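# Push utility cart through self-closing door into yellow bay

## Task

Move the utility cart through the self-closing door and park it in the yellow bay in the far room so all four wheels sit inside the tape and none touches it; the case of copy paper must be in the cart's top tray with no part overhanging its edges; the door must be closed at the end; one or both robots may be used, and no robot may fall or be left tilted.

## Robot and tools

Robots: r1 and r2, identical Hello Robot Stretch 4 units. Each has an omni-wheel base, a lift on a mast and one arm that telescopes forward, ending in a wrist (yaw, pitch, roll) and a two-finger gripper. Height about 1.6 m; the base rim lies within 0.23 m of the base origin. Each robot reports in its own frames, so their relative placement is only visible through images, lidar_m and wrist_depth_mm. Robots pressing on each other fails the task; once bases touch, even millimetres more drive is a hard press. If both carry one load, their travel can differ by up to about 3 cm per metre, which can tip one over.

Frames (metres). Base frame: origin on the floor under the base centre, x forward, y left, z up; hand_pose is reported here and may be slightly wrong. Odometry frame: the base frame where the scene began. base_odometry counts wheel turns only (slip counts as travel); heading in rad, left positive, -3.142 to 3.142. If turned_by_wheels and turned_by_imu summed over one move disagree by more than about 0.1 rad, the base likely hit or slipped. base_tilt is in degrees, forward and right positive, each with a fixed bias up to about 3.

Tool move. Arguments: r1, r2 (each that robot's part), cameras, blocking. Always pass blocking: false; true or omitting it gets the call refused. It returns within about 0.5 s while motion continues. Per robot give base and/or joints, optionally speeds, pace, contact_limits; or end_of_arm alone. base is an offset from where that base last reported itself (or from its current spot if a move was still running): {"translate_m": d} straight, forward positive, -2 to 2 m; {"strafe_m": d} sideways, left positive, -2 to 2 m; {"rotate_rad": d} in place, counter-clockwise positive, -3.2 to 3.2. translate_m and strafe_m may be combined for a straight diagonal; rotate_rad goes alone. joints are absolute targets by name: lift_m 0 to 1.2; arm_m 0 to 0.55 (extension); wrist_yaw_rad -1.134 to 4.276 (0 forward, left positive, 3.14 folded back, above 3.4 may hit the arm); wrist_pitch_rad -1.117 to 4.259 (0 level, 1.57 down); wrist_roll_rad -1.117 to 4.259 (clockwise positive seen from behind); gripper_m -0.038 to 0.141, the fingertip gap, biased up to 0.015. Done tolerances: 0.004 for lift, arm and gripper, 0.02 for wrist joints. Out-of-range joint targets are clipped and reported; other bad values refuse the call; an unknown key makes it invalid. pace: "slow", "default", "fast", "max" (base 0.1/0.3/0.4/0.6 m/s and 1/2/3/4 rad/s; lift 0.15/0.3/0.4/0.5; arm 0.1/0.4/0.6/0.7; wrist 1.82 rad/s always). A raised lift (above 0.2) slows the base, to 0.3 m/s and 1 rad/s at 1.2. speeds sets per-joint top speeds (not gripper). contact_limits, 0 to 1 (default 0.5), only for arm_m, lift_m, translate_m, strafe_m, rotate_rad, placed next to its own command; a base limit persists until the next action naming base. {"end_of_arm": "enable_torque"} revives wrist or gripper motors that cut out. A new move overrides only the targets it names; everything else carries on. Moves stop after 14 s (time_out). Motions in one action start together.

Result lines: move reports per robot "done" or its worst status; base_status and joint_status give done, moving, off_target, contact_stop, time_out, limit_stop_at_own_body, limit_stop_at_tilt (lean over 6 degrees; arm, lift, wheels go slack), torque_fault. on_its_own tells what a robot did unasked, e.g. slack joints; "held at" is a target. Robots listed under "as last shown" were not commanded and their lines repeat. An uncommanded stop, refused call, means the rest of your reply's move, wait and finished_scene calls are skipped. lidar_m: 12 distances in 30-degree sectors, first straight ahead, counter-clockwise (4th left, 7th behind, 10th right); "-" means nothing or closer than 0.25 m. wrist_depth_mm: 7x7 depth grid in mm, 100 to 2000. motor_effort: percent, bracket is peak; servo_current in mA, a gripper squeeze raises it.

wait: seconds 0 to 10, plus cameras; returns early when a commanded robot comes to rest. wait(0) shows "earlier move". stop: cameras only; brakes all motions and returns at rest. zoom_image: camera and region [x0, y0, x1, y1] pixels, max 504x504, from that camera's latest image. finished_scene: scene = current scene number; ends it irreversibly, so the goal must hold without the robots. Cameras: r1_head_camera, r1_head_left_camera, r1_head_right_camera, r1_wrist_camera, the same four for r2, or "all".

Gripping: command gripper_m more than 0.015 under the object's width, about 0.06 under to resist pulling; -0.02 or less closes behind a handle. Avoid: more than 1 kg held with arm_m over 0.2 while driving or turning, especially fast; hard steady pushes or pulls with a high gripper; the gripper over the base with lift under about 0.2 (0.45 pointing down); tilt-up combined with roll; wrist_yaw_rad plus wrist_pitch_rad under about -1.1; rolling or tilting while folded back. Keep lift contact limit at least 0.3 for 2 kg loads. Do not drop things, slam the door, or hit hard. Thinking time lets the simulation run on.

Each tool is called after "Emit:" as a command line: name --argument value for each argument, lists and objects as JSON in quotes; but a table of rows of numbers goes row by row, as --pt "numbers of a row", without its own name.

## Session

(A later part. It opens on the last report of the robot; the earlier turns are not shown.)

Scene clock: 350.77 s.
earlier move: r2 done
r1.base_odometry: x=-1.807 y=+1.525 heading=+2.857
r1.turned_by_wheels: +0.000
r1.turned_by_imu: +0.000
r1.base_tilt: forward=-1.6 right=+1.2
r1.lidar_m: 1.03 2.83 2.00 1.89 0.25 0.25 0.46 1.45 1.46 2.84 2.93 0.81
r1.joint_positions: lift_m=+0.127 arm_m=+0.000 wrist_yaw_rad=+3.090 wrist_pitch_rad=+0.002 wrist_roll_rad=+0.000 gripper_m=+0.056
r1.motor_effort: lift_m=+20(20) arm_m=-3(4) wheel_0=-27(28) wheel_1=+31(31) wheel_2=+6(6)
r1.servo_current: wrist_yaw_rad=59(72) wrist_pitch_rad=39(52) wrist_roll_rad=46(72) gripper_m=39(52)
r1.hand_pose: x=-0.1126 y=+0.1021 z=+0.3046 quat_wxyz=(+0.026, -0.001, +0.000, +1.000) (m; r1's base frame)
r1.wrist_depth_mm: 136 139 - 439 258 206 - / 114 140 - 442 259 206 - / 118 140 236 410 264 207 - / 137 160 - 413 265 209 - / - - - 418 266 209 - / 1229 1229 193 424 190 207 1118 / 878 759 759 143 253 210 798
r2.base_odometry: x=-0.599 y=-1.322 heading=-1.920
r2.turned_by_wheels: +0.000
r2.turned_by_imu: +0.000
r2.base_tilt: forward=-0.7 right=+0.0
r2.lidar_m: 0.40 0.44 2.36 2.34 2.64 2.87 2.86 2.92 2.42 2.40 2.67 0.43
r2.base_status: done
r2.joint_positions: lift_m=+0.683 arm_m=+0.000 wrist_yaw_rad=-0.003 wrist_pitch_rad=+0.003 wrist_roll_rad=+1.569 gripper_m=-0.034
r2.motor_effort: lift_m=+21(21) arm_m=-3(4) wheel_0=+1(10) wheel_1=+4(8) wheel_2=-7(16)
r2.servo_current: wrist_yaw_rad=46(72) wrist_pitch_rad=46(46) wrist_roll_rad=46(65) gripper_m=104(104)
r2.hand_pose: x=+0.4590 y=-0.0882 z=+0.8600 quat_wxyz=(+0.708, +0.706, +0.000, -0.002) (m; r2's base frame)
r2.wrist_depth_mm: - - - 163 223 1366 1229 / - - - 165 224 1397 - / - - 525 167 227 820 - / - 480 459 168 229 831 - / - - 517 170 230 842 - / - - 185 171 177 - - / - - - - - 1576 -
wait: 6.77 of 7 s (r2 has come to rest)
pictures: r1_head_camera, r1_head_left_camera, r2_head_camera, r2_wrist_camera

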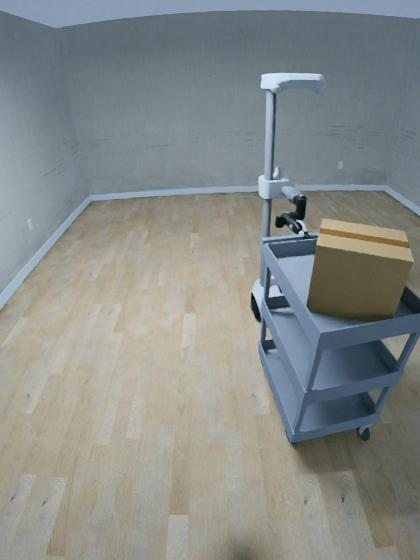

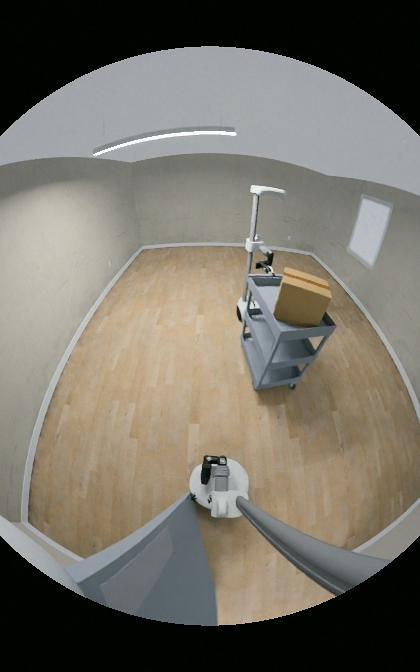

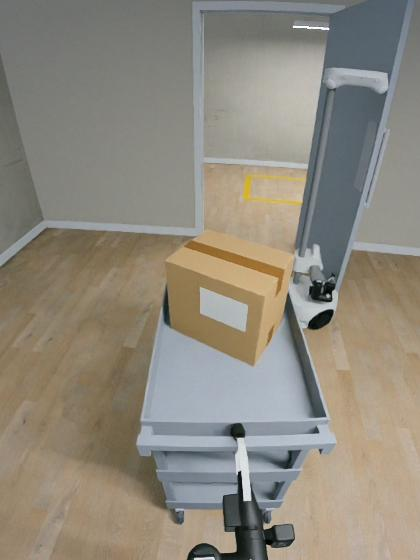

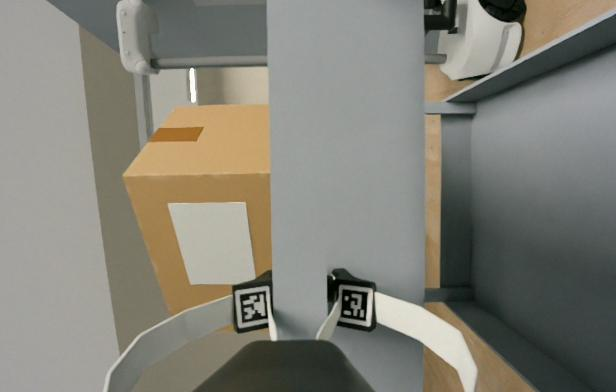

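Emit:
move --blocking false --r2 '{"base":{"translate_m":0.22},"pace":"slow"}' --cameras '[]'

Emit:
wait --seconds 4 --cameras '[]'

Emit:
move --blocking false --r2 '{"base":{"strafe_m":0.18},"pace":"slow"}' --cameras '[]'

Emit:
wait --seconds 4 --cameras '[]'

Emit:
move --blocking false --r2 '{"base":{"rotate_rad":-0.2},"pace":"slow"}' --cameras '[]'

Emit:
wait --seconds 3 --cameras '["r1_head_camera","r1_head_left_camera","r1_head_right_camera","r2_head_camera","r2_wrist_camera"]'

Scene clock: 361.70 s.
move: r2 moving
r1: as last shown
r1.base_tilt: forward=-1.6 right=+1.3
r1.lidar_m: 1.00 2.85 1.99 1.91 0.25 0.25 0.44 1.42 1.47 2.83 2.89 0.81
r1.motor_effort: lift_m=+20(20) arm_m=-4(4) wheel_0=-27(28) wheel_1=+31(31) wheel_2=+6(6)
r1.servo_current: wrist_yaw_rad=33(59) wrist_pitch_rad=39(46) wrist_roll_rad=59(59) gripper_m=39(52)
r1.wrist_depth_mm: 136 139 - 439 257 208 - / 114 139 - 442 260 206 - / 118 140 236 415 264 206 - / 137 160 - 413 266 210 - / - - - 421 265 209 - / 1229 1205 193 427 191 208 1098 / 854 750 768 143 253 210 809
r2.base_odometry: x=-0.603 y=-1.334 heading=-1.920
r2.turned_by_wheels: +0.000
r2.turned_by_imu: +0.001
r2.base_tilt: forward=-0.7 right=+0.0
r2.lidar_m: 0.38 0.43 2.37 2.35 2.63 2.87 2.85 2.91 2.39 2.38 2.69 0.42
r2.base_status: translate_m moving
r2.joint_positions: lift_m=+0.683 arm_m=+0.000 wrist_yaw_rad=-0.003 wrist_pitch_rad=+0.003 wrist_roll_rad=+1.569 gripper_m=-0.034
r2.measured_speeds: translate_m=+0.049 strafe_m=+0.000 rotate_rad=+0.002 lift_m=+0.000 arm_m=+0.000 wrist_yaw_rad=+0.000 wrist_pitch_rad=+0.000 wrist_roll_rad=+0.000
r2.motor_effort: lift_m=+21(21) arm_m=-3(4) wheel_0=+3(7) wheel_1=+5(6) wheel_2=-12(13)
r2.servo_current: wrist_yaw_rad=46(59) wrist_pitch_rad=46(46) wrist_roll_rad=33(52) gripper_m=91(98)
r2.hand_pose: x=+0.4590 y=-0.0882 z=+0.8600 quat_wxyz=(+0.708, +0.706, +0.000, -0.002) (m; r2's base frame)
r2.wrist_depth_mm: - - - 163 223 1366 1229 / - - - 166 225 1366 - / - - 521 167 226 820 - / - 484 462 168 229 820 - / - - 517 170 231 831 - / - - 185 171 177 - - / - - - - - 1576 -
pictures: none

Scene clock: 364.67 s.
earlier move: r2 done
r1.base_odometry: x=-1.807 y=+1.525 heading=+2.857
r1.turned_by_wheels: +0.000
r1.turned_by_imu: +0.000
r1.base_tilt: forward=-1.6 right=+1.3
r1.lidar_m: 1.06 2.82 2.01 1.88 0.25 0.25 0.46 1.44 1.49 2.83 0.89 0.64
r1.joint_positions: lift_m=+0.127 arm_m=+0.000 wrist_yaw_rad=+3.090 wrist_pitch_rad=+0.002 wrist_roll_rad=+0.000 gripper_m=+0.056
r1.motor_effort: lift_m=+20(20) arm_m=-4(4) wheel_0=-27(28) wheel_1=+31(31) wheel_2=+6(6)
r1.servo_current: wrist_yaw_rad=52(72) wrist_pitch_rad=46(52) wrist_roll_rad=52(72) gripper_m=39(52)
r1.hand_pose: x=-0.1126 y=+0.1021 z=+0.3046 quat_wxyz=(+0.026, -0.001, +0.000, +1.000) (m; r1's base frame)
r1.wrist_depth_mm: 137 139 - 436 258 206 - / 114 139 - 449 259 206 - / 118 140 236 407 264 206 - / 137 160 - 415 265 209 - / - - - 418 265 209 - / 1229 1205 193 421 191 208 1098 / 866 759 768 143 255 211 809
r2.base_odometry: x=-0.674 y=-1.528 heading=-1.920
r2.turned_by_wheels: +0.000
r2.turned_by_imu: +0.000
r2.base_tilt: forward=-0.7 right=+0.1
r2.lidar_m: 0.38 0.42 2.34 2.31 2.61 3.09 3.04 2.97 2.45 2.42 2.72 0.41
r2.base_status: done
r2.joint_positions: lift_m=+0.683 arm_m=+0.000 wrist_yaw_rad=-0.003 wrist_pitch_rad=+0.003 wrist_roll_rad=+1.569 gripper_m=-0.034
r2.motor_effort: lift_m=+21(21) arm_m=-3(4) wheel_0=+4(9) wheel_1=+4(7) wheel_2=-7(14)
r2.servo_current: wrist_yaw_rad=46(59) wrist_pitch_rad=33(46) wrist_roll_rad=59(65) gripper_m=104(104)
r2.hand_pose: x=+0.4590 y=-0.0882 z=+0.8600 quat_wxyz=(+0.708, +0.706, +0.000, -0.002) (m; r2's base frame)
r2.wrist_depth_mm: - - - 167 226 1229 1160 / - - - 168 227 1366 - / - - 539 169 229 820 - / - 480 459 170 230 831 - / - - 512 170 230 831 - / - - 185 171 177 - - / - - - - - 1618 -
wait: 2.97 of 4 s (r2 has come to rest)
pictures: none

Scene clock: 365.17 s.
move: r2 moving
r1: as last shown
r1.lidar_m: 1.05 2.83 2.00 1.90 0.25 0.25 0.44 1.43 1.48 2.83 0.88 0.67
r1.servo_current: wrist_yaw_rad=65(72) wrist_pitch_rad=39(46) wrist_roll_rad=59(59) gripper_m=46(46)
r1.wrist_depth_mm: 136 139 - 439 257 206 - / 114 139 - 445 262 207 - / 118 140 235 415 265 206 - / 137 160 - 413 265 208 - / - - - 418 265 209 - / 1255 1205 193 430 191 207 1078 / 866 768 759 143 253 210 798
r2.base_odometry: x=-0.660 y=-1.533 heading=-1.920
r2.turned_by_wheels: +0.000
r2.turned_by_imu: +0.000
r2.base_tilt: forward=-0.7 right=+0.1
r2.lidar_m: 0.39 0.41 2.32 2.32 2.57 3.07 3.07 2.98 2.45 2.43 2.72 0.44
r2.base_status: strafe_m moving
r2.joint_positions: lift_m=+0.683 arm_m=+0.000 wrist_yaw_rad=-0.003 wrist_pitch_rad=+0.003 wrist_roll_rad=+1.569 gripper_m=-0.034
r2.measured_speeds: translate_m=+0.000 strafe_m=+0.057 rotate_rad=+0.001 lift_m=+0.000 arm_m=+0.000 wrist_yaw_rad=+0.000 wrist_pitch_rad=+0.000 wrist_roll_rad=+0.000
r2.motor_effort: lift_m=+21(21) arm_m=-3(4) wheel_0=-14(15) wheel_1=+6(9) wheel_2=-1(6)
r2.servo_current: wrist_yaw_rad=46(46) wrist_pitch_rad=39(46) wrist_roll_rad=52(59) gripper_m=98(104)
r2.hand_pose: x=+0.4590 y=-0.0882 z=+0.8600 quat_wxyz=(+0.708, +0.706, +0.000, -0.002) (m; r2's base frame)
r2.wrist_depth_mm: - - - 165 224 1255 1138 / - - - 167 225 1576 - / - - 525 168 228 820 - / - 480 466 228 229 831 - / - - 517 171 230 831 - / - - 185 171 177 - - / - - - - - 1618 -
pictures: none

Scene clock: 367.60 s.
earlier move: r2 done
r1.base_odometry: x=-1.807 y=+1.525 heading=+2.857
r1.turned_by_wheels: +0.000
r1.turned_by_imu: +0.000
r1.base_tilt: forward=-1.6 right=+1.3
r1.lidar_m: 1.73 2.83 2.01 1.90 0.25 0.25 0.46 1.43 1.48 2.84 0.89 0.72
r1.joint_positions: lift_m=+0.127 arm_m=+0.000 wrist_yaw_rad=+3.090 wrist_pitch_rad=+0.002 wrist_roll_rad=+0.000 gripper_m=+0.056
r1.motor_effort: lift_m=+20(20) arm_m=-4(4) wheel_0=-27(28) wheel_1=+30(31) wheel_2=+6(6)
r1.servo_current: wrist_yaw_rad=59(72) wrist_pitch_rad=39(52) wrist_roll_rad=33(72) gripper_m=39(46)
r1.hand_pose: x=-0.1126 y=+0.1021 z=+0.3046 quat_wxyz=(+0.026, -0.001, +0.000, +1.000) (m; r1's base frame)
r1.wrist_depth_mm: 137 139 - 439 258 206 - / 114 139 - 439 260 207 - / 118 140 236 413 265 206 - / 137 160 - 413 265 209 - / - - - 413 267 210 - / 1229 1205 193 427 190 207 1078 / 854 759 759 143 255 210 798
r2.base_odometry: x=-0.505 y=-1.590 heading=-1.920
r2.turned_by_wheels: +0.000
r2.turned_by_imu: +0.000
r2.base_tilt: forward=-0.6 right=+0.1
r2.lidar_m: 0.42 0.47 2.16 2.15 2.35 3.06 3.02 3.17 2.63 2.57 2.90 0.39
r2.base_status: done
r2.joint_positions: lift_m=+0.683 arm_m=+0.000 wrist_yaw_rad=-0.003 wrist_pitch_rad=+0.003 wrist_roll_rad=+1.569 gripper_m=-0.034
r2.motor_effort: lift_m=+21(21) arm_m=-3(4) wheel_0=-5(15) wheel_1=+2(9) wheel_2=+0(6)
r2.servo_current: wrist_yaw_rad=52(59) wrist_pitch_rad=46(46) wrist_roll_rad=39(59) gripper_m=104(104)
r2.hand_pose: x=+0.4590 y=-0.0883 z=+0.8600 quat_wxyz=(+0.708, +0.706, +0.000, -0.002) (m; r2's base frame)
r2.wrist_depth_mm: - - 559 133 187 - - / - 500 459 139 196 768 - / - 449 439 144 207 - - / - - 512 153 217 - - / - - 634 161 227 - - / - - 185 169 178 1756 - / - - - - - 1576 473
wait: 2.43 of 4 s (r2 has come to rest)
pictures: none

Scene clock: 368.10 s.
move: r2 moving
r1: as last shown
r1.lidar_m: 1.69 2.85 2.00 1.89 0.25 0.25 0.46 1.45 1.48 2.83 0.87 0.72
r1.motor_effort: lift_m=+20(20) arm_m=-4(4) wheel_0=-28(28) wheel_1=+31(31) wheel_2=+6(6)
r1.servo_current: wrist_yaw_rad=46(65) wrist_pitch_rad=39(46) wrist_roll_rad=59(65) gripper_m=33(46)
r1.wrist_depth_mm: 137 139 - 439 257 206 - / 114 139 - 445 260 207 - / 118 139 236 410 263 206 - / 137 160 - 415 266 209 - / - - - 418 266 208 - / 1255 1205 194 427 191 208 1078 / 878 759 750 142 254 210 798
r2.base_odometry: x=-0.505 y=-1.590 heading=-2.042
r2.turned_by_wheels: -0.121
r2.turned_by_imu: -0.118
r2.base_tilt: forward=-0.6 right=+0.0
r2.lidar_m: 0.41 0.44 2.19 2.14 2.26 3.10 3.05 3.24 2.67 2.61 2.81 0.41
r2.base_status: rotate_rad moving
r2.joint_positions: lift_m=+0.683 arm_m=+0.000 wrist_yaw_rad=+0.007 wrist_pitch_rad=+0.003 wrist_roll_rad=+1.569 gripper_m=-0.034
r2.measured_speeds: translate_m=+0.000 strafe_m=-0.002 rotate_rad=-0.426 lift_m=+0.000 arm_m=+0.000 wrist_yaw_rad=+0.000 wrist_pitch_rad=+0.000 wrist_roll_rad=+0.000
r2.motor_effort: lift_m=+21(21) arm_m=-4(4) wheel_0=+11(11) wheel_1=+5(9) wheel_2=+12(13)
r2.servo_current: wrist_yaw_rad=46(65) wrist_pitch_rad=39(52) wrist_roll_rad=52(52) gripper_m=91(98)
r2.hand_pose: x=+0.4599 y=-0.0854 z=+0.8600 quat_wxyz=(+0.708, +0.706, +0.004, +0.001) (m; r2's base frame)
r2.wrist_depth_mm: - 1921 - 147 202 1255 - / - - 559 152 208 750 - / - 488 449 155 213 - - / - - 484 160 221 831 - / - - 564 167 229 - - / - - 186 170 178 - - / - - - - 243 1537 496
pictures: none

Scene clock: 368.77 s.
earlier move: r2 done
r1.base_odometry: x=-1.807 y=+1.525 heading=+2.857
r1.turned_by_wheels: +0.000
r1.turned_by_imu: +0.000
r1.base_tilt: forward=-1.5 right=+1.3
r1.lidar_m: 1.27 2.82 2.01 1.89 0.25 0.25 0.44 1.43 1.48 2.84 0.89 0.72
r1.joint_positions: lift_m=+0.127 arm_m=+0.000 wrist_yaw_rad=+3.090 wrist_pitch_rad=+0.002 wrist_roll_rad=+0.000 gripper_m=+0.056
r1.motor_effort: lift_m=+20(20) arm_m=-4(4) wheel_0=-27(28) wheel_1=+31(31) wheel_2=+6(6)
r1.servo_current: wrist_yaw_rad=39(65) wrist_pitch_rad=39(46) wrist_roll_rad=46(65) gripper_m=46(46)
r1.hand_pose: x=-0.1126 y=+0.1021 z=+0.3046 quat_wxyz=(+0.026, -0.001, +0.000, +1.000) (m; r1's base frame)
r1.wrist_depth_mm: 137 138 - 436 257 206 - / 114 139 - 442 262 206 - / 118 139 236 413 264 206 - / 137 160 - 413 266 209 - / - - - 421 266 210 - / 1205 1229 193 427 191 207 1098 / 854 768 759 143 254 210 798
r2.base_odometry: x=-0.505 y=-1.590 heading=-2.119
r2.turned_by_wheels: -0.077
r2.turned_by_imu: -0.075
r2.base_tilt: forward=-0.7 right=+0.1
r2.lidar_m: 0.39 0.40 2.24 2.12 2.23 3.03 3.06 3.15 2.73 2.61 2.70 0.43
r2.base_status: done
r2.joint_positions: lift_m=+0.683 arm_m=+0.000 wrist_yaw_rad=+0.003 wrist_pitch_rad=+0.003 wrist_roll_rad=+1.569 gripper_m=-0.034
r2.motor_effort: lift_m=+21(21) arm_m=-4(4) wheel_0=+7(11) wheel_1=+6(9) wheel_2=+7(13)
r2.servo_current: wrist_yaw_rad=52(65) wrist_pitch_rad=46(52) wrist_roll_rad=39(59) gripper_m=98(98)
r2.hand_pose: x=+0.4596 y=-0.0865 z=+0.8600 quat_wxyz=(+0.708, +0.706, +0.002, +0.000) (m; r2's base frame)
r2.wrist_depth_mm: - - 1576 166 225 1281 1160 / - - - 167 228 1308 - / - - 539 169 229 831 - / - 477 459 229 230 842 - / - - 508 171 231 831 - / - - 187 172 177 - - / - - - - - 1499 -
wait: 0.67 of 3 s (r2 has come to rest)
pictures: r1_head_camera, r1_head_left_camera, r1_head_right_camera, r2_head_camera, r2_wrist_camera

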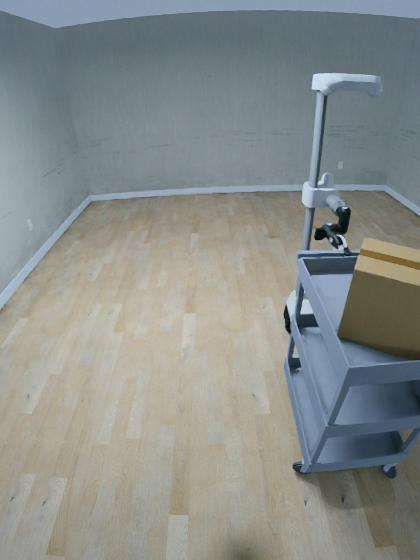

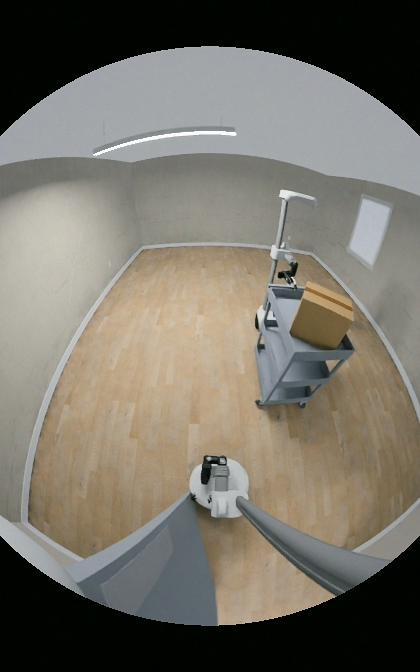

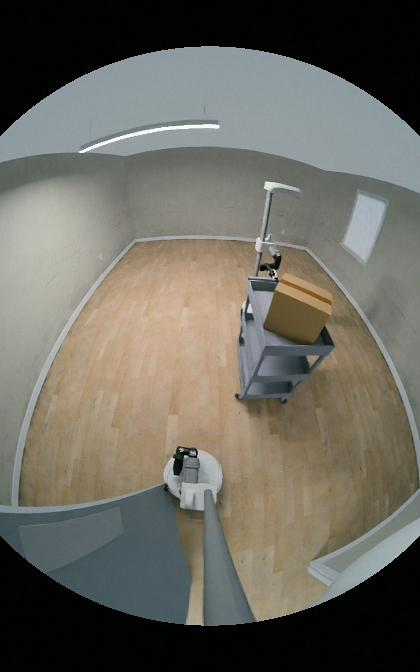

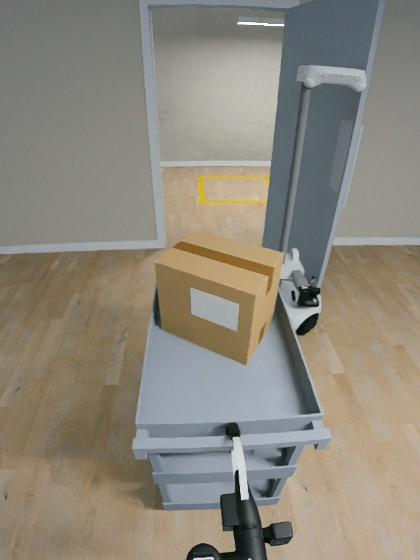

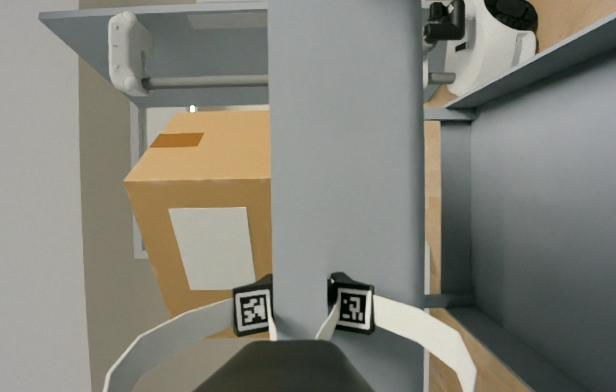

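Emit:
move --blocking false --r2 '{"base":{"translate_m":1.0},"pace":"slow"}' --cameras '[]'

Emit:
wait --seconds 5.5 --cameras '["r1_head_right_camera","r2_head_camera"]'

Emit:
wait --seconds 6 --cameras '["r1_head_left_camera","r1_head_right_camera","r2_head_camera","r2_head_left_camera","r2_head_right_camera","r2_wrist_camera"]'

Scene clock: 378.53 s.
move: r2 moving
r1: as last shown
r1.base_tilt: forward=-1.6 right=+1.2
r1.lidar_m: 1.28 2.83 2.02 1.89 0.25 0.25 0.45 1.44 1.49 2.84 0.90 0.70
r1.servo_current: wrist_yaw_rad=39(65) wrist_pitch_rad=46(46) wrist_roll_rad=39(65) gripper_m=46(46)
r1.wrist_depth_mm: 136 139 - 436 258 206 - / 114 139 - 442 260 207 - / 118 140 236 410 264 206 - / 137 160 - 415 265 209 - / - - - 418 266 210 - / 1205 1182 193 427 191 207 1098 / 866 759 768 143 254 210 809
r2.base_odometry: x=-0.511 y=-1.600 heading=-2.118
r2.turned_by_wheels: +0.000
r2.turned_by_imu: +0.001
r2.base_tilt: forward=-0.7 right=+0.0
r2.lidar_m: 0.38 0.41 2.25 2.15 2.22 3.01 3.06 3.17 2.70 2.60 2.67 0.43
r2.base_status: translate_m moving
r2.joint_positions: lift_m=+0.683 arm_m=+0.000 wrist_yaw_rad=+0.003 wrist_pitch_rad=+0.003 wrist_roll_rad=+1.569 gripper_m=-0.034
r2.measured_speeds: translate_m=+0.049 strafe_m=+0.000 rotate_rad=-0.003 lift_m=+0.000 arm_m=+0.000 wrist_yaw_rad=+0.000 wrist_pitch_rad=+0.000 wrist_roll_rad=+0.000
r2.motor_effort: lift_m=+21(21) arm_m=-3(4) wheel_0=+7(12) wheel_1=+6(8) wheel_2=-10(10)
r2.servo_current: wrist_yaw_rad=46(52) wrist_pitch_rad=46(46) wrist_roll_rad=46(59) gripper_m=98(98)
r2.hand_pose: x=+0.4596 y=-0.0865 z=+0.8600 quat_wxyz=(+0.708, +0.706, +0.002, +0.000) (m; r2's base frame)
r2.wrist_depth_mm: - - 1618 168 228 1281 1160 / - - - 169 229 1281 - / - - 554 169 229 831 - / - 477 466 230 229 831 - / - - 508 170 232 831 - / - - 186 171 178 - - / - - - - 234 1464 -
pictures: none

Scene clock: 384.03 s.
earlier move: r2 moving
r1.base_odometry: x=-1.807 y=+1.525 heading=+2.857
r1.turned_by_wheels: +0.000
r1.turned_by_imu: +0.000
r1.base_tilt: forward=-1.6 right=+1.3
r1.lidar_m: 4.70 2.85 2.00 1.90 0.25 0.25 0.45 1.46 1.50 0.49 0.48 0.59
r1.joint_positions: lift_m=+0.127 arm_m=+0.000 wrist_yaw_rad=+3.090 wrist_pitch_rad=+0.002 wrist_roll_rad=+0.000 gripper_m=+0.056
r1.motor_effort: lift_m=+20(20) arm_m=-4(4) wheel_0=-27(28) wheel_1=+31(31) wheel_2=+6(6)
r1.servo_current: wrist_yaw_rad=52(72) wrist_pitch_rad=39(52) wrist_roll_rad=39(65) gripper_m=39(52)
r1.hand_pose: x=-0.1126 y=+0.1021 z=+0.3046 quat_wxyz=(+0.026, -0.001, +0.000, +1.000) (m; r1's base frame)
r1.wrist_depth_mm: 137 138 - 433 257 206 - / 114 139 - 442 259 206 - / 118 140 236 410 264 206 - / 137 160 - 418 267 208 - / - - - 418 266 209 - / 1205 1229 194 424 191 208 1098 / 866 750 750 142 254 211 788
r2.base_odometry: x=-0.791 y=-2.059 heading=-2.118
r2.turned_by_wheels: +0.000
r2.turned_by_imu: +0.001
r2.base_tilt: forward=-0.7 right=+0.1
r2.lidar_m: 0.36 0.34 2.24 2.15 2.24 3.03 3.66 3.71 2.72 2.59 2.67 0.45
r2.base_status: translate_m moving
r2.joint_positions: lift_m=+0.683 arm_m=+0.000 wrist_yaw_rad=+0.001 wrist_pitch_rad=+0.003 wrist_roll_rad=+1.569 gripper_m=-0.034
r2.measured_speeds: translate_m=+0.099 strafe_m=+0.000 rotate_rad=-0.001 lift_m=+0.000 arm_m=+0.000 wrist_yaw_rad=+0.000 wrist_pitch_rad=+0.000 wrist_roll_rad=+0.000
r2.motor_effort: lift_m=+21(21) arm_m=-4(4) wheel_0=+5(12) wheel_1=+6(9) wheel_2=-9(13)
r2.servo_current: wrist_yaw_rad=46(65) wrist_pitch_rad=39(52) wrist_roll_rad=33(59) gripper_m=91(104)
r2.hand_pose: x=+0.4594 y=-0.0871 z=+0.8600 quat_wxyz=(+0.708, +0.706, +0.002, -0.001) (m; r2's base frame)
r2.wrist_depth_mm: - 976 1008 271 278 289 301 / - - - 202 265 1576 1160 / - - - 193 255 1756 - / - - 585 185 245 842 - / - 480 469 180 237 842 - / - - 185 171 176 - - / - - 521 - 221 - -
wait: 5.50 s; no rest
pictures: r1_head_right_camera, r2_head_camera

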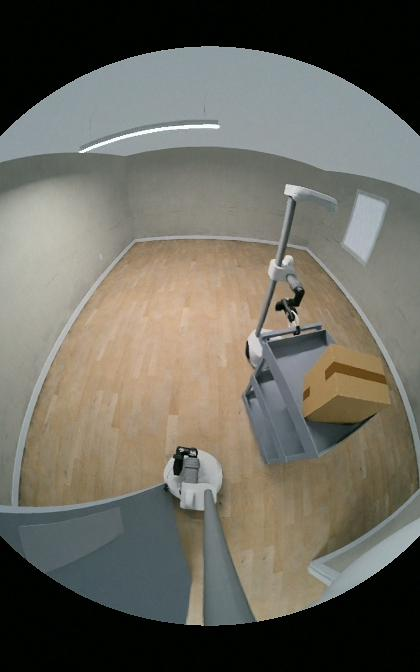

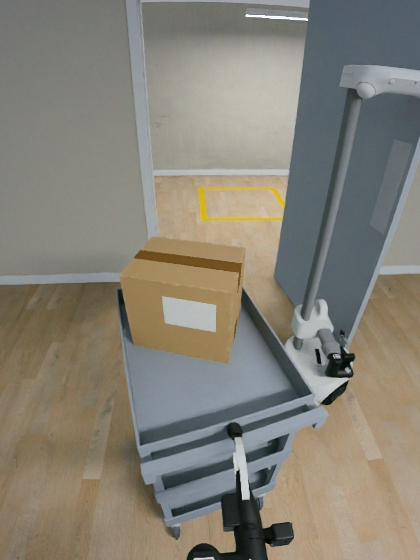

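Scene clock: 389.33 s.
earlier move: r2 done
r1.base_odometry: x=-1.807 y=+1.525 heading=+2.857
r1.turned_by_wheels: +0.000
r1.turned_by_imu: +0.000
r1.base_tilt: forward=-1.6 right=+1.3
r1.lidar_m: 4.71 2.81 1.99 1.89 0.25 0.25 0.45 1.43 0.56 0.40 0.38 0.67
r1.joint_positions: lift_m=+0.127 arm_m=+0.000 wrist_yaw_rad=+3.090 wrist_pitch_rad=+0.002 wrist_roll_rad=+0.000 gripper_m=+0.056
r1.motor_effort: lift_m=+20(20) arm_m=-4(4) wheel_0=-28(28) wheel_1=+30(31) wheel_2=+6(6)
r1.servo_current: wrist_yaw_rad=39(78) wrist_pitch_rad=46(52) wrist_roll_rad=39(78) gripper_m=46(52)
r1.hand_pose: x=-0.1126 y=+0.1021 z=+0.3046 quat_wxyz=(+0.026, -0.001, +0.000, +1.000) (m; r1's base frame)
r1.wrist_depth_mm: 137 139 - 439 258 206 - / 114 139 - 445 262 208 - / 118 140 236 413 264 207 - / 137 160 - 413 266 209 - / - - - 418 266 209 - / 1255 1205 193 421 190 207 1098 / 854 768 768 143 255 210 809
r2.base_odometry: x=-1.025 y=-2.443 heading=-2.119
r2.turned_by_wheels: +0.000
r2.turned_by_imu: +0.000
r2.base_tilt: forward=-0.7 right=+0.1
r2.lidar_m: 0.29 0.31 2.25 2.15 2.25 3.02 4.18 3.74 2.73 2.59 0.78 0.47
r2.base_status: done
r2.joint_positions: lift_m=+0.683 arm_m=+0.000 wrist_yaw_rad=+0.000 wrist_pitch_rad=+0.003 wrist_roll_rad=+1.569 gripper_m=-0.034
r2.motor_effort: lift_m=+21(21) arm_m=-3(4) wheel_0=+2(12) wheel_1=+3(9) wheel_2=-7(13)
r2.servo_current: wrist_yaw_rad=20(65) wrist_pitch_rad=46(52) wrist_roll_rad=46(65) gripper_m=98(104)
r2.hand_pose: x=+0.4593 y=-0.0873 z=+0.8600 quat_wxyz=(+0.708, +0.706, +0.001, -0.001) (m; r2's base frame)
r2.wrist_depth_mm: - - - 263 332 - 1118 / 1618 - - 297 317 1464 349 / 1618 - - 216 287 1708 504 / 1661 - - 200 260 1863 - / 1618 - 564 185 243 831 - / - 459 186 168 176 - - / - - 466 - 213 122 -
wait: 5.30 of 6 s (r2 has come to rest)
pictures: r1_head_left_camera, r1_head_right_camera, r2_head_camera, r2_head_left_camera, r2_head_right_camera, r2_wrist_camera

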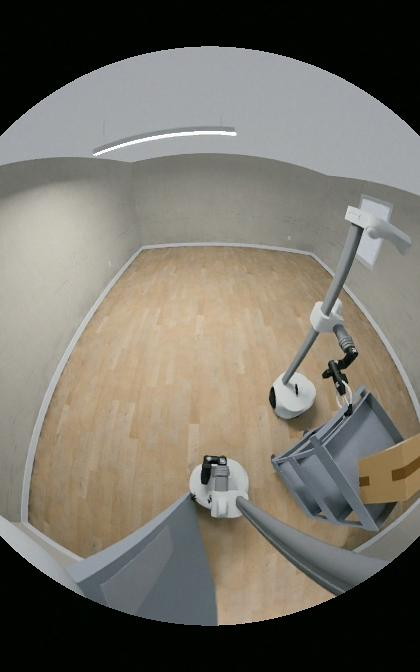

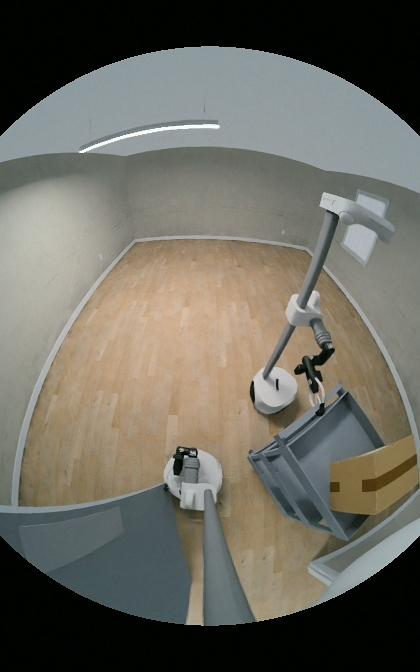

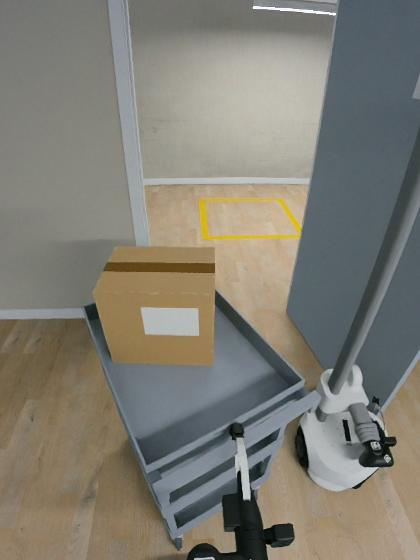

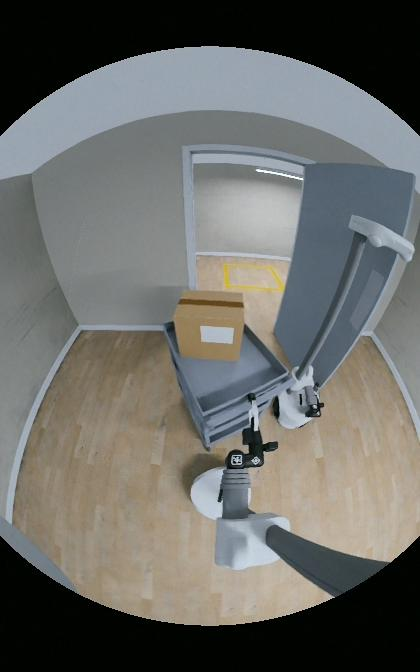

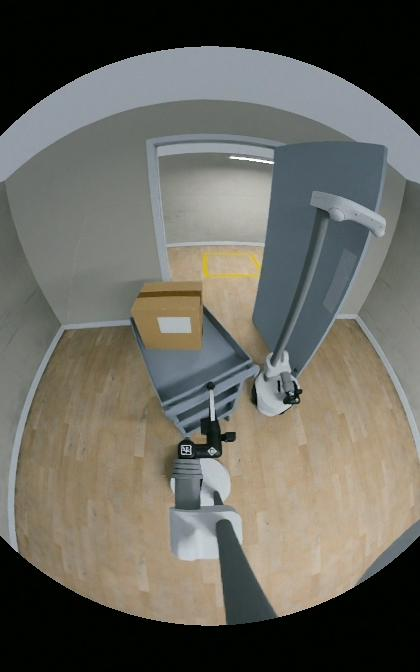

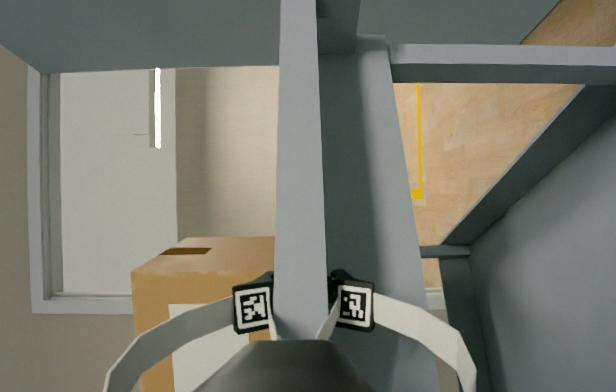

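Emit:
move --blocking false --r2 '{"base":{"translate_m":-0.5},"pace":"slow"}' --cameras '[]'

Emit:
wait --seconds 7 --cameras '["r1_head_left_camera","r2_head_camera","r2_head_left_camera"]'

Scene clock: 402.27 s.
move: r2 moving
r1: as last shown
r1.lidar_m: 4.72 2.83 2.01 1.90 0.25 0.25 0.45 1.44 0.56 0.40 0.40 0.68
r1.motor_effort: lift_m=+20(20) arm_m=-4(4) wheel_0=-27(28) wheel_1=+31(31) wheel_2=+6(6)
r1.servo_current: wrist_yaw_rad=46(52) wrist_pitch_rad=39(46) wrist_roll_rad=46(59) gripper_m=46(46)
r1.wrist_depth_mm: 137 139 - 436 257 206 - / 114 139 - 445 260 206 - / 118 140 236 410 263 206 - / 137 160 - 415 265 208 - / - - - 418 264 209 - / 1229 1205 194 424 191 208 1078 / 866 768 750 143 253 211 798
r2.base_odometry: x=-1.019 y=-2.433 heading=-2.119
r2.turned_by_wheels: +0.000
r2.turned_by_imu: +0.000
r2.base_tilt: forward=-0.7 right=+0.0
r2.lidar_m: 0.30 0.33 2.26 2.14 2.23 3.04 4.15 3.72 2.73 2.59 0.78 0.48
r2.base_status: translate_m moving
r2.joint_positions: lift_m=+0.683 arm_m=+0.000 wrist_yaw_rad=+0.000 wrist_pitch_rad=+0.003 wrist_roll_rad=+1.569 gripper_m=-0.034
r2.measured_speeds: translate_m=-0.049 strafe_m=+0.000 rotate_rad=+0.001 lift_m=+0.000 arm_m=+0.000 wrist_yaw_rad=+0.000 wrist_pitch_rad=+0.000 wrist_roll_rad=+0.000
r2.motor_effort: lift_m=+21(21) arm_m=-4(4) wheel_0=-8(8) wheel_1=-5(7) wheel_2=+11(11)
r2.servo_current: wrist_yaw_rad=46(59) wrist_pitch_rad=39(46) wrist_roll_rad=52(52) gripper_m=91(104)
r2.hand_pose: x=+0.4593 y=-0.0873 z=+0.8600 quat_wxyz=(+0.708, +0.706, +0.001, -0.001) (m; r2's base frame)
r2.wrist_depth_mm: - - - 258 327 - 1098 / 1618 - - 293 314 1499 430 / 1661 - - 215 283 1708 504 / 1576 - - 199 259 1708 - / - - 539 185 242 842 - / - 466 185 169 176 - - / - - 477 - 216 122 -
pictures: none

Scene clock: 408.07 s.
earlier move: r2 done
r1.base_odometry: x=-1.807 y=+1.525 heading=+2.857
r1.turned_by_wheels: +0.000
r1.turned_by_imu: +0.000
r1.base_tilt: forward=-1.6 right=+1.3
r1.lidar_m: 4.71 2.84 2.01 1.90 0.25 0.25 0.42 1.44 1.48 0.55 0.52 0.60
r1.joint_positions: lift_m=+0.127 arm_m=+0.000 wrist_yaw_rad=+3.090 wrist_pitch_rad=+0.002 wrist_roll_rad=+0.000 gripper_m=+0.056
r1.motor_effort: lift_m=+20(20) arm_m=-4(4) wheel_0=-27(28) wheel_1=+31(31) wheel_2=+6(6)
r1.servo_current: wrist_yaw_rad=59(72) wrist_pitch_rad=46(52) wrist_roll_rad=59(65) gripper_m=39(52)
r1.hand_pose: x=-0.1126 y=+0.1021 z=+0.3046 quat_wxyz=(+0.026, -0.001, +0.000, +1.000) (m; r1's base frame)
r1.wrist_depth_mm: 137 139 - 436 258 206 - / 114 139 - 442 260 206 - / 118 139 236 413 265 206 - / 137 160 - 415 266 209 - / - - - 418 267 209 - / 1205 1205 193 424 190 208 1078 / 878 759 759 143 254 211 798
r2.base_odometry: x=-0.765 y=-2.017 heading=-2.119
r2.turned_by_wheels: +0.000
r2.turned_by_imu: +0.002
r2.base_tilt: forward=-0.7 right=+0.1
r2.lidar_m: 0.36 0.36 2.25 2.14 2.21 3.02 3.59 3.67 2.69 2.60 2.70 0.44
r2.base_status: done
r2.joint_positions: lift_m=+0.683 arm_m=+0.000 wrist_yaw_rad=+0.004 wrist_pitch_rad=+0.003 wrist_roll_rad=+1.569 gripper_m=-0.034
r2.motor_effort: lift_m=+21(21) arm_m=-4(4) wheel_0=-2(11) wheel_1=-6(9) wheel_2=+6(15)
r2.servo_current: wrist_yaw_rad=46(65) wrist_pitch_rad=39(52) wrist_roll_rad=46(65) gripper_m=98(104)
r2.hand_pose: x=+0.4596 y=-0.0864 z=+0.8600 quat_wxyz=(+0.708, +0.706, +0.002, +0.000) (m; r2's base frame)
r2.wrist_depth_mm: - 1025 1025 277 290 297 298 / - - - 208 272 1708 1160 / - - - 198 260 1661 - / - - 640 187 247 854 - / - - 469 181 237 831 - / - - 184 171 176 - - / - - 512 - 221 - -
wait: 5.80 of 7 s (r2 has come to rest)
pictures: r1_head_left_camera, r2_head_camera, r2_head_left_camera

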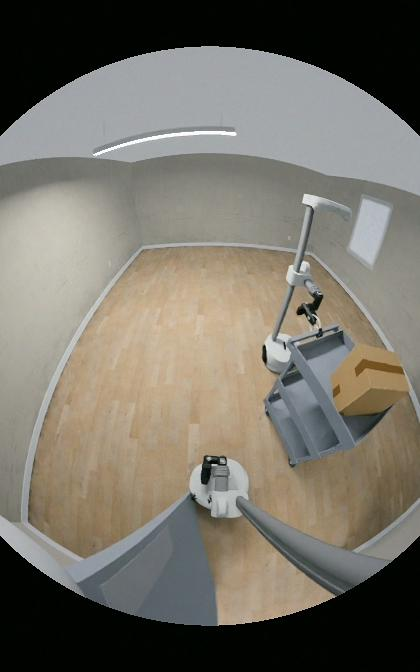

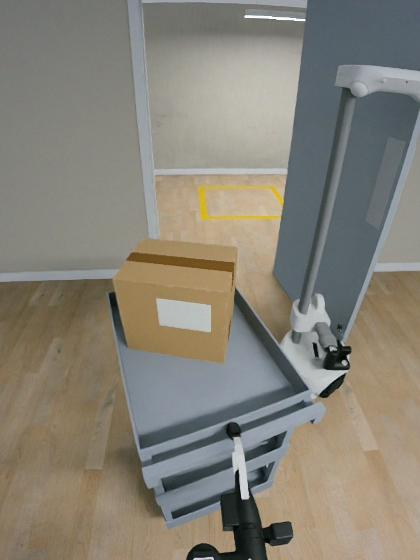

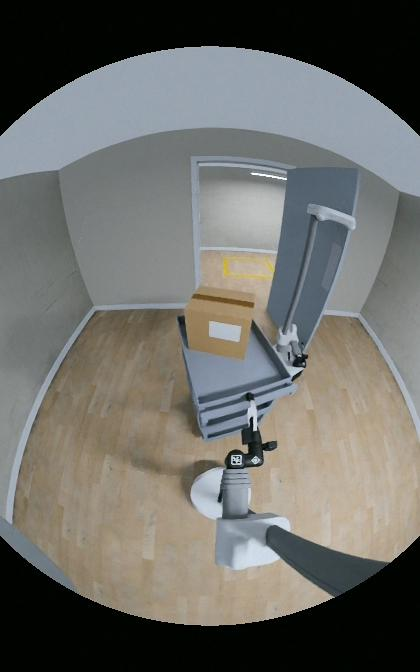

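Emit:
move --blocking false --r2 '{"base":{"strafe_m":0.33},"pace":"slow"}' --cameras '[]'

Emit:
wait --seconds 5 --cameras '["r2_head_camera","r1_head_left_camera","r2_wrist_camera"]'

Scene clock: 412.33 s.
move: r2 moving
r1: as last shown
r1.base_tilt: forward=-1.6 right=+1.2
r1.lidar_m: 4.71 2.84 1.98 1.90 0.25 0.25 0.45 1.43 1.45 0.54 0.54 0.61
r1.servo_current: wrist_yaw_rad=52(59) wrist_pitch_rad=46(46) wrist_roll_rad=46(65) gripper_m=39(46)
r1.wrist_depth_mm: 137 139 - 436 258 207 - / 114 139 - 439 259 206 - / 118 140 236 410 264 207 - / 137 160 - 415 265 209 - / - - - 418 266 208 - / 1182 1205 193 424 191 207 1098 / 878 759 768 143 254 210 798
r2.base_odometry: x=-0.753 y=-2.024 heading=-2.119
r2.turned_by_wheels: +0.000
r2.turned_by_imu: +0.000
r2.base_tilt: forward=-0.7 right=+0.1
r2.lidar_m: 0.34 0.34 2.24 2.12 2.24 2.99 3.60 3.65 2.72 2.62 2.70 0.45
r2.base_status: strafe_m moving
r2.joint_positions: lift_m=+0.683 arm_m=+0.000 wrist_yaw_rad=+0.000 wrist_pitch_rad=+0.003 wrist_roll_rad=+1.569 gripper_m=-0.034
r2.measured_speeds: translate_m=+0.001 strafe_m=+0.055 rotate_rad=-0.004 lift_m=+0.000 arm_m=+0.000 wrist_yaw_rad=-0.035 wrist_pitch_rad=+0.000 wrist_roll_rad=+0.000
r2.motor_effort: lift_m=+21(21) arm_m=-3(4) wheel_0=-7(10) wheel_1=+7(9) wheel_2=+0(5)
r2.servo_current: wrist_yaw_rad=59(59) wrist_pitch_rad=39(52) wrist_roll_rad=46(59) gripper_m=98(98)
r2.hand_pose: x=+0.4593 y=-0.0874 z=+0.8600 quat_wxyz=(+0.708, +0.706, +0.001, -0.001) (m; r2's base frame)
r2.wrist_depth_mm: - 1025 1078 223 294 304 303 / - - - 210 273 1576 1182 / - - - 200 262 1708 - / - - 676 188 249 831 - / - - 469 181 238 831 - / - - 185 170 179 - - / - - 508 - 219 - -
pictures: none

Scene clock: 416.30 s.
earlier move: r2 done
r1.base_odometry: x=-1.807 y=+1.525 heading=+2.857
r1.turned_by_wheels: +0.000
r1.turned_by_imu: +0.000
r1.base_tilt: forward=-1.6 right=+1.3
r1.lidar_m: 4.71 2.86 1.99 1.90 0.26 0.25 0.44 1.47 1.48 0.72 0.58 0.86
r1.joint_positions: lift_m=+0.127 arm_m=+0.000 wrist_yaw_rad=+3.090 wrist_pitch_rad=+0.002 wrist_roll_rad=+0.000 gripper_m=+0.056
r1.motor_effort: lift_m=+20(20) arm_m=-3(4) wheel_0=-27(28) wheel_1=+31(31) wheel_2=+6(6)
r1.servo_current: wrist_yaw_rad=52(72) wrist_pitch_rad=46(46) wrist_roll_rad=46(65) gripper_m=39(46)
r1.hand_pose: x=-0.1126 y=+0.1021 z=+0.3046 quat_wxyz=(+0.026, -0.001, +0.000, +1.000) (m; r1's base frame)
r1.wrist_depth_mm: 137 139 - 439 257 206 - / 114 139 - 445 259 207 - / 118 140 236 410 264 206 - / 137 160 - 415 265 209 - / - - - 421 266 209 - / 1229 1205 194 421 191 208 1098 / 854 759 750 143 252 211 798
r2.base_odometry: x=-0.484 y=-2.189 heading=-2.119
r2.turned_by_wheels: +0.000
r2.turned_by_imu: +0.000
r2.base_tilt: forward=-0.7 right=+0.0
r2.lidar_m: 0.42 0.46 1.90 1.80 1.90 2.55 3.60 3.68 3.05 2.92 1.41 0.40
r2.base_status: done
r2.joint_positions: lift_m=+0.683 arm_m=+0.000 wrist_yaw_rad=-0.005 wrist_pitch_rad=+0.003 wrist_roll_rad=+1.569 gripper_m=-0.034
r2.motor_effort: lift_m=+21(21) arm_m=-4(4) wheel_0=-4(15) wheel_1=+5(9) wheel_2=+0(5)
r2.servo_current: wrist_yaw_rad=52(65) wrist_pitch_rad=39(52) wrist_roll_rad=46(59) gripper_m=104(104)
r2.hand_pose: x=+0.4588 y=-0.0890 z=+0.8600 quat_wxyz=(+0.708, +0.706, -0.001, -0.003) (m; r2's base frame)
r2.wrist_depth_mm: - - - 146 201 1464 - / - - 521 151 208 759 - / - 459 445 154 214 - - / - - 496 160 221 842 - / - - 574 167 228 - - / - - 185 170 179 1708 - / - - - - 244 1499 473
wait: 3.97 of 5 s (r2 has come to rest)
pictures: r1_head_left_camera, r2_head_camera, r2_wrist_camera

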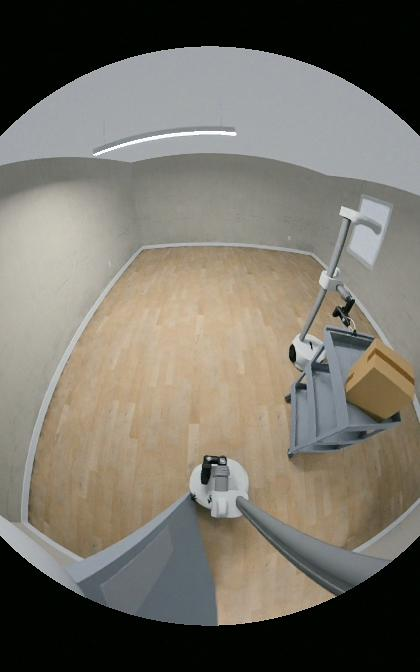

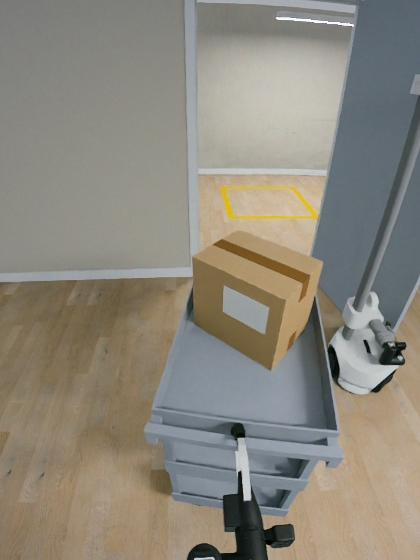

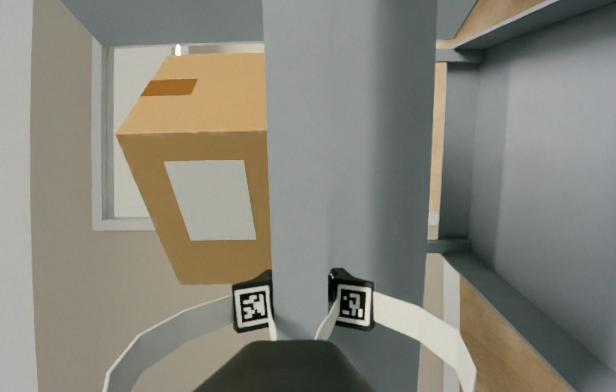

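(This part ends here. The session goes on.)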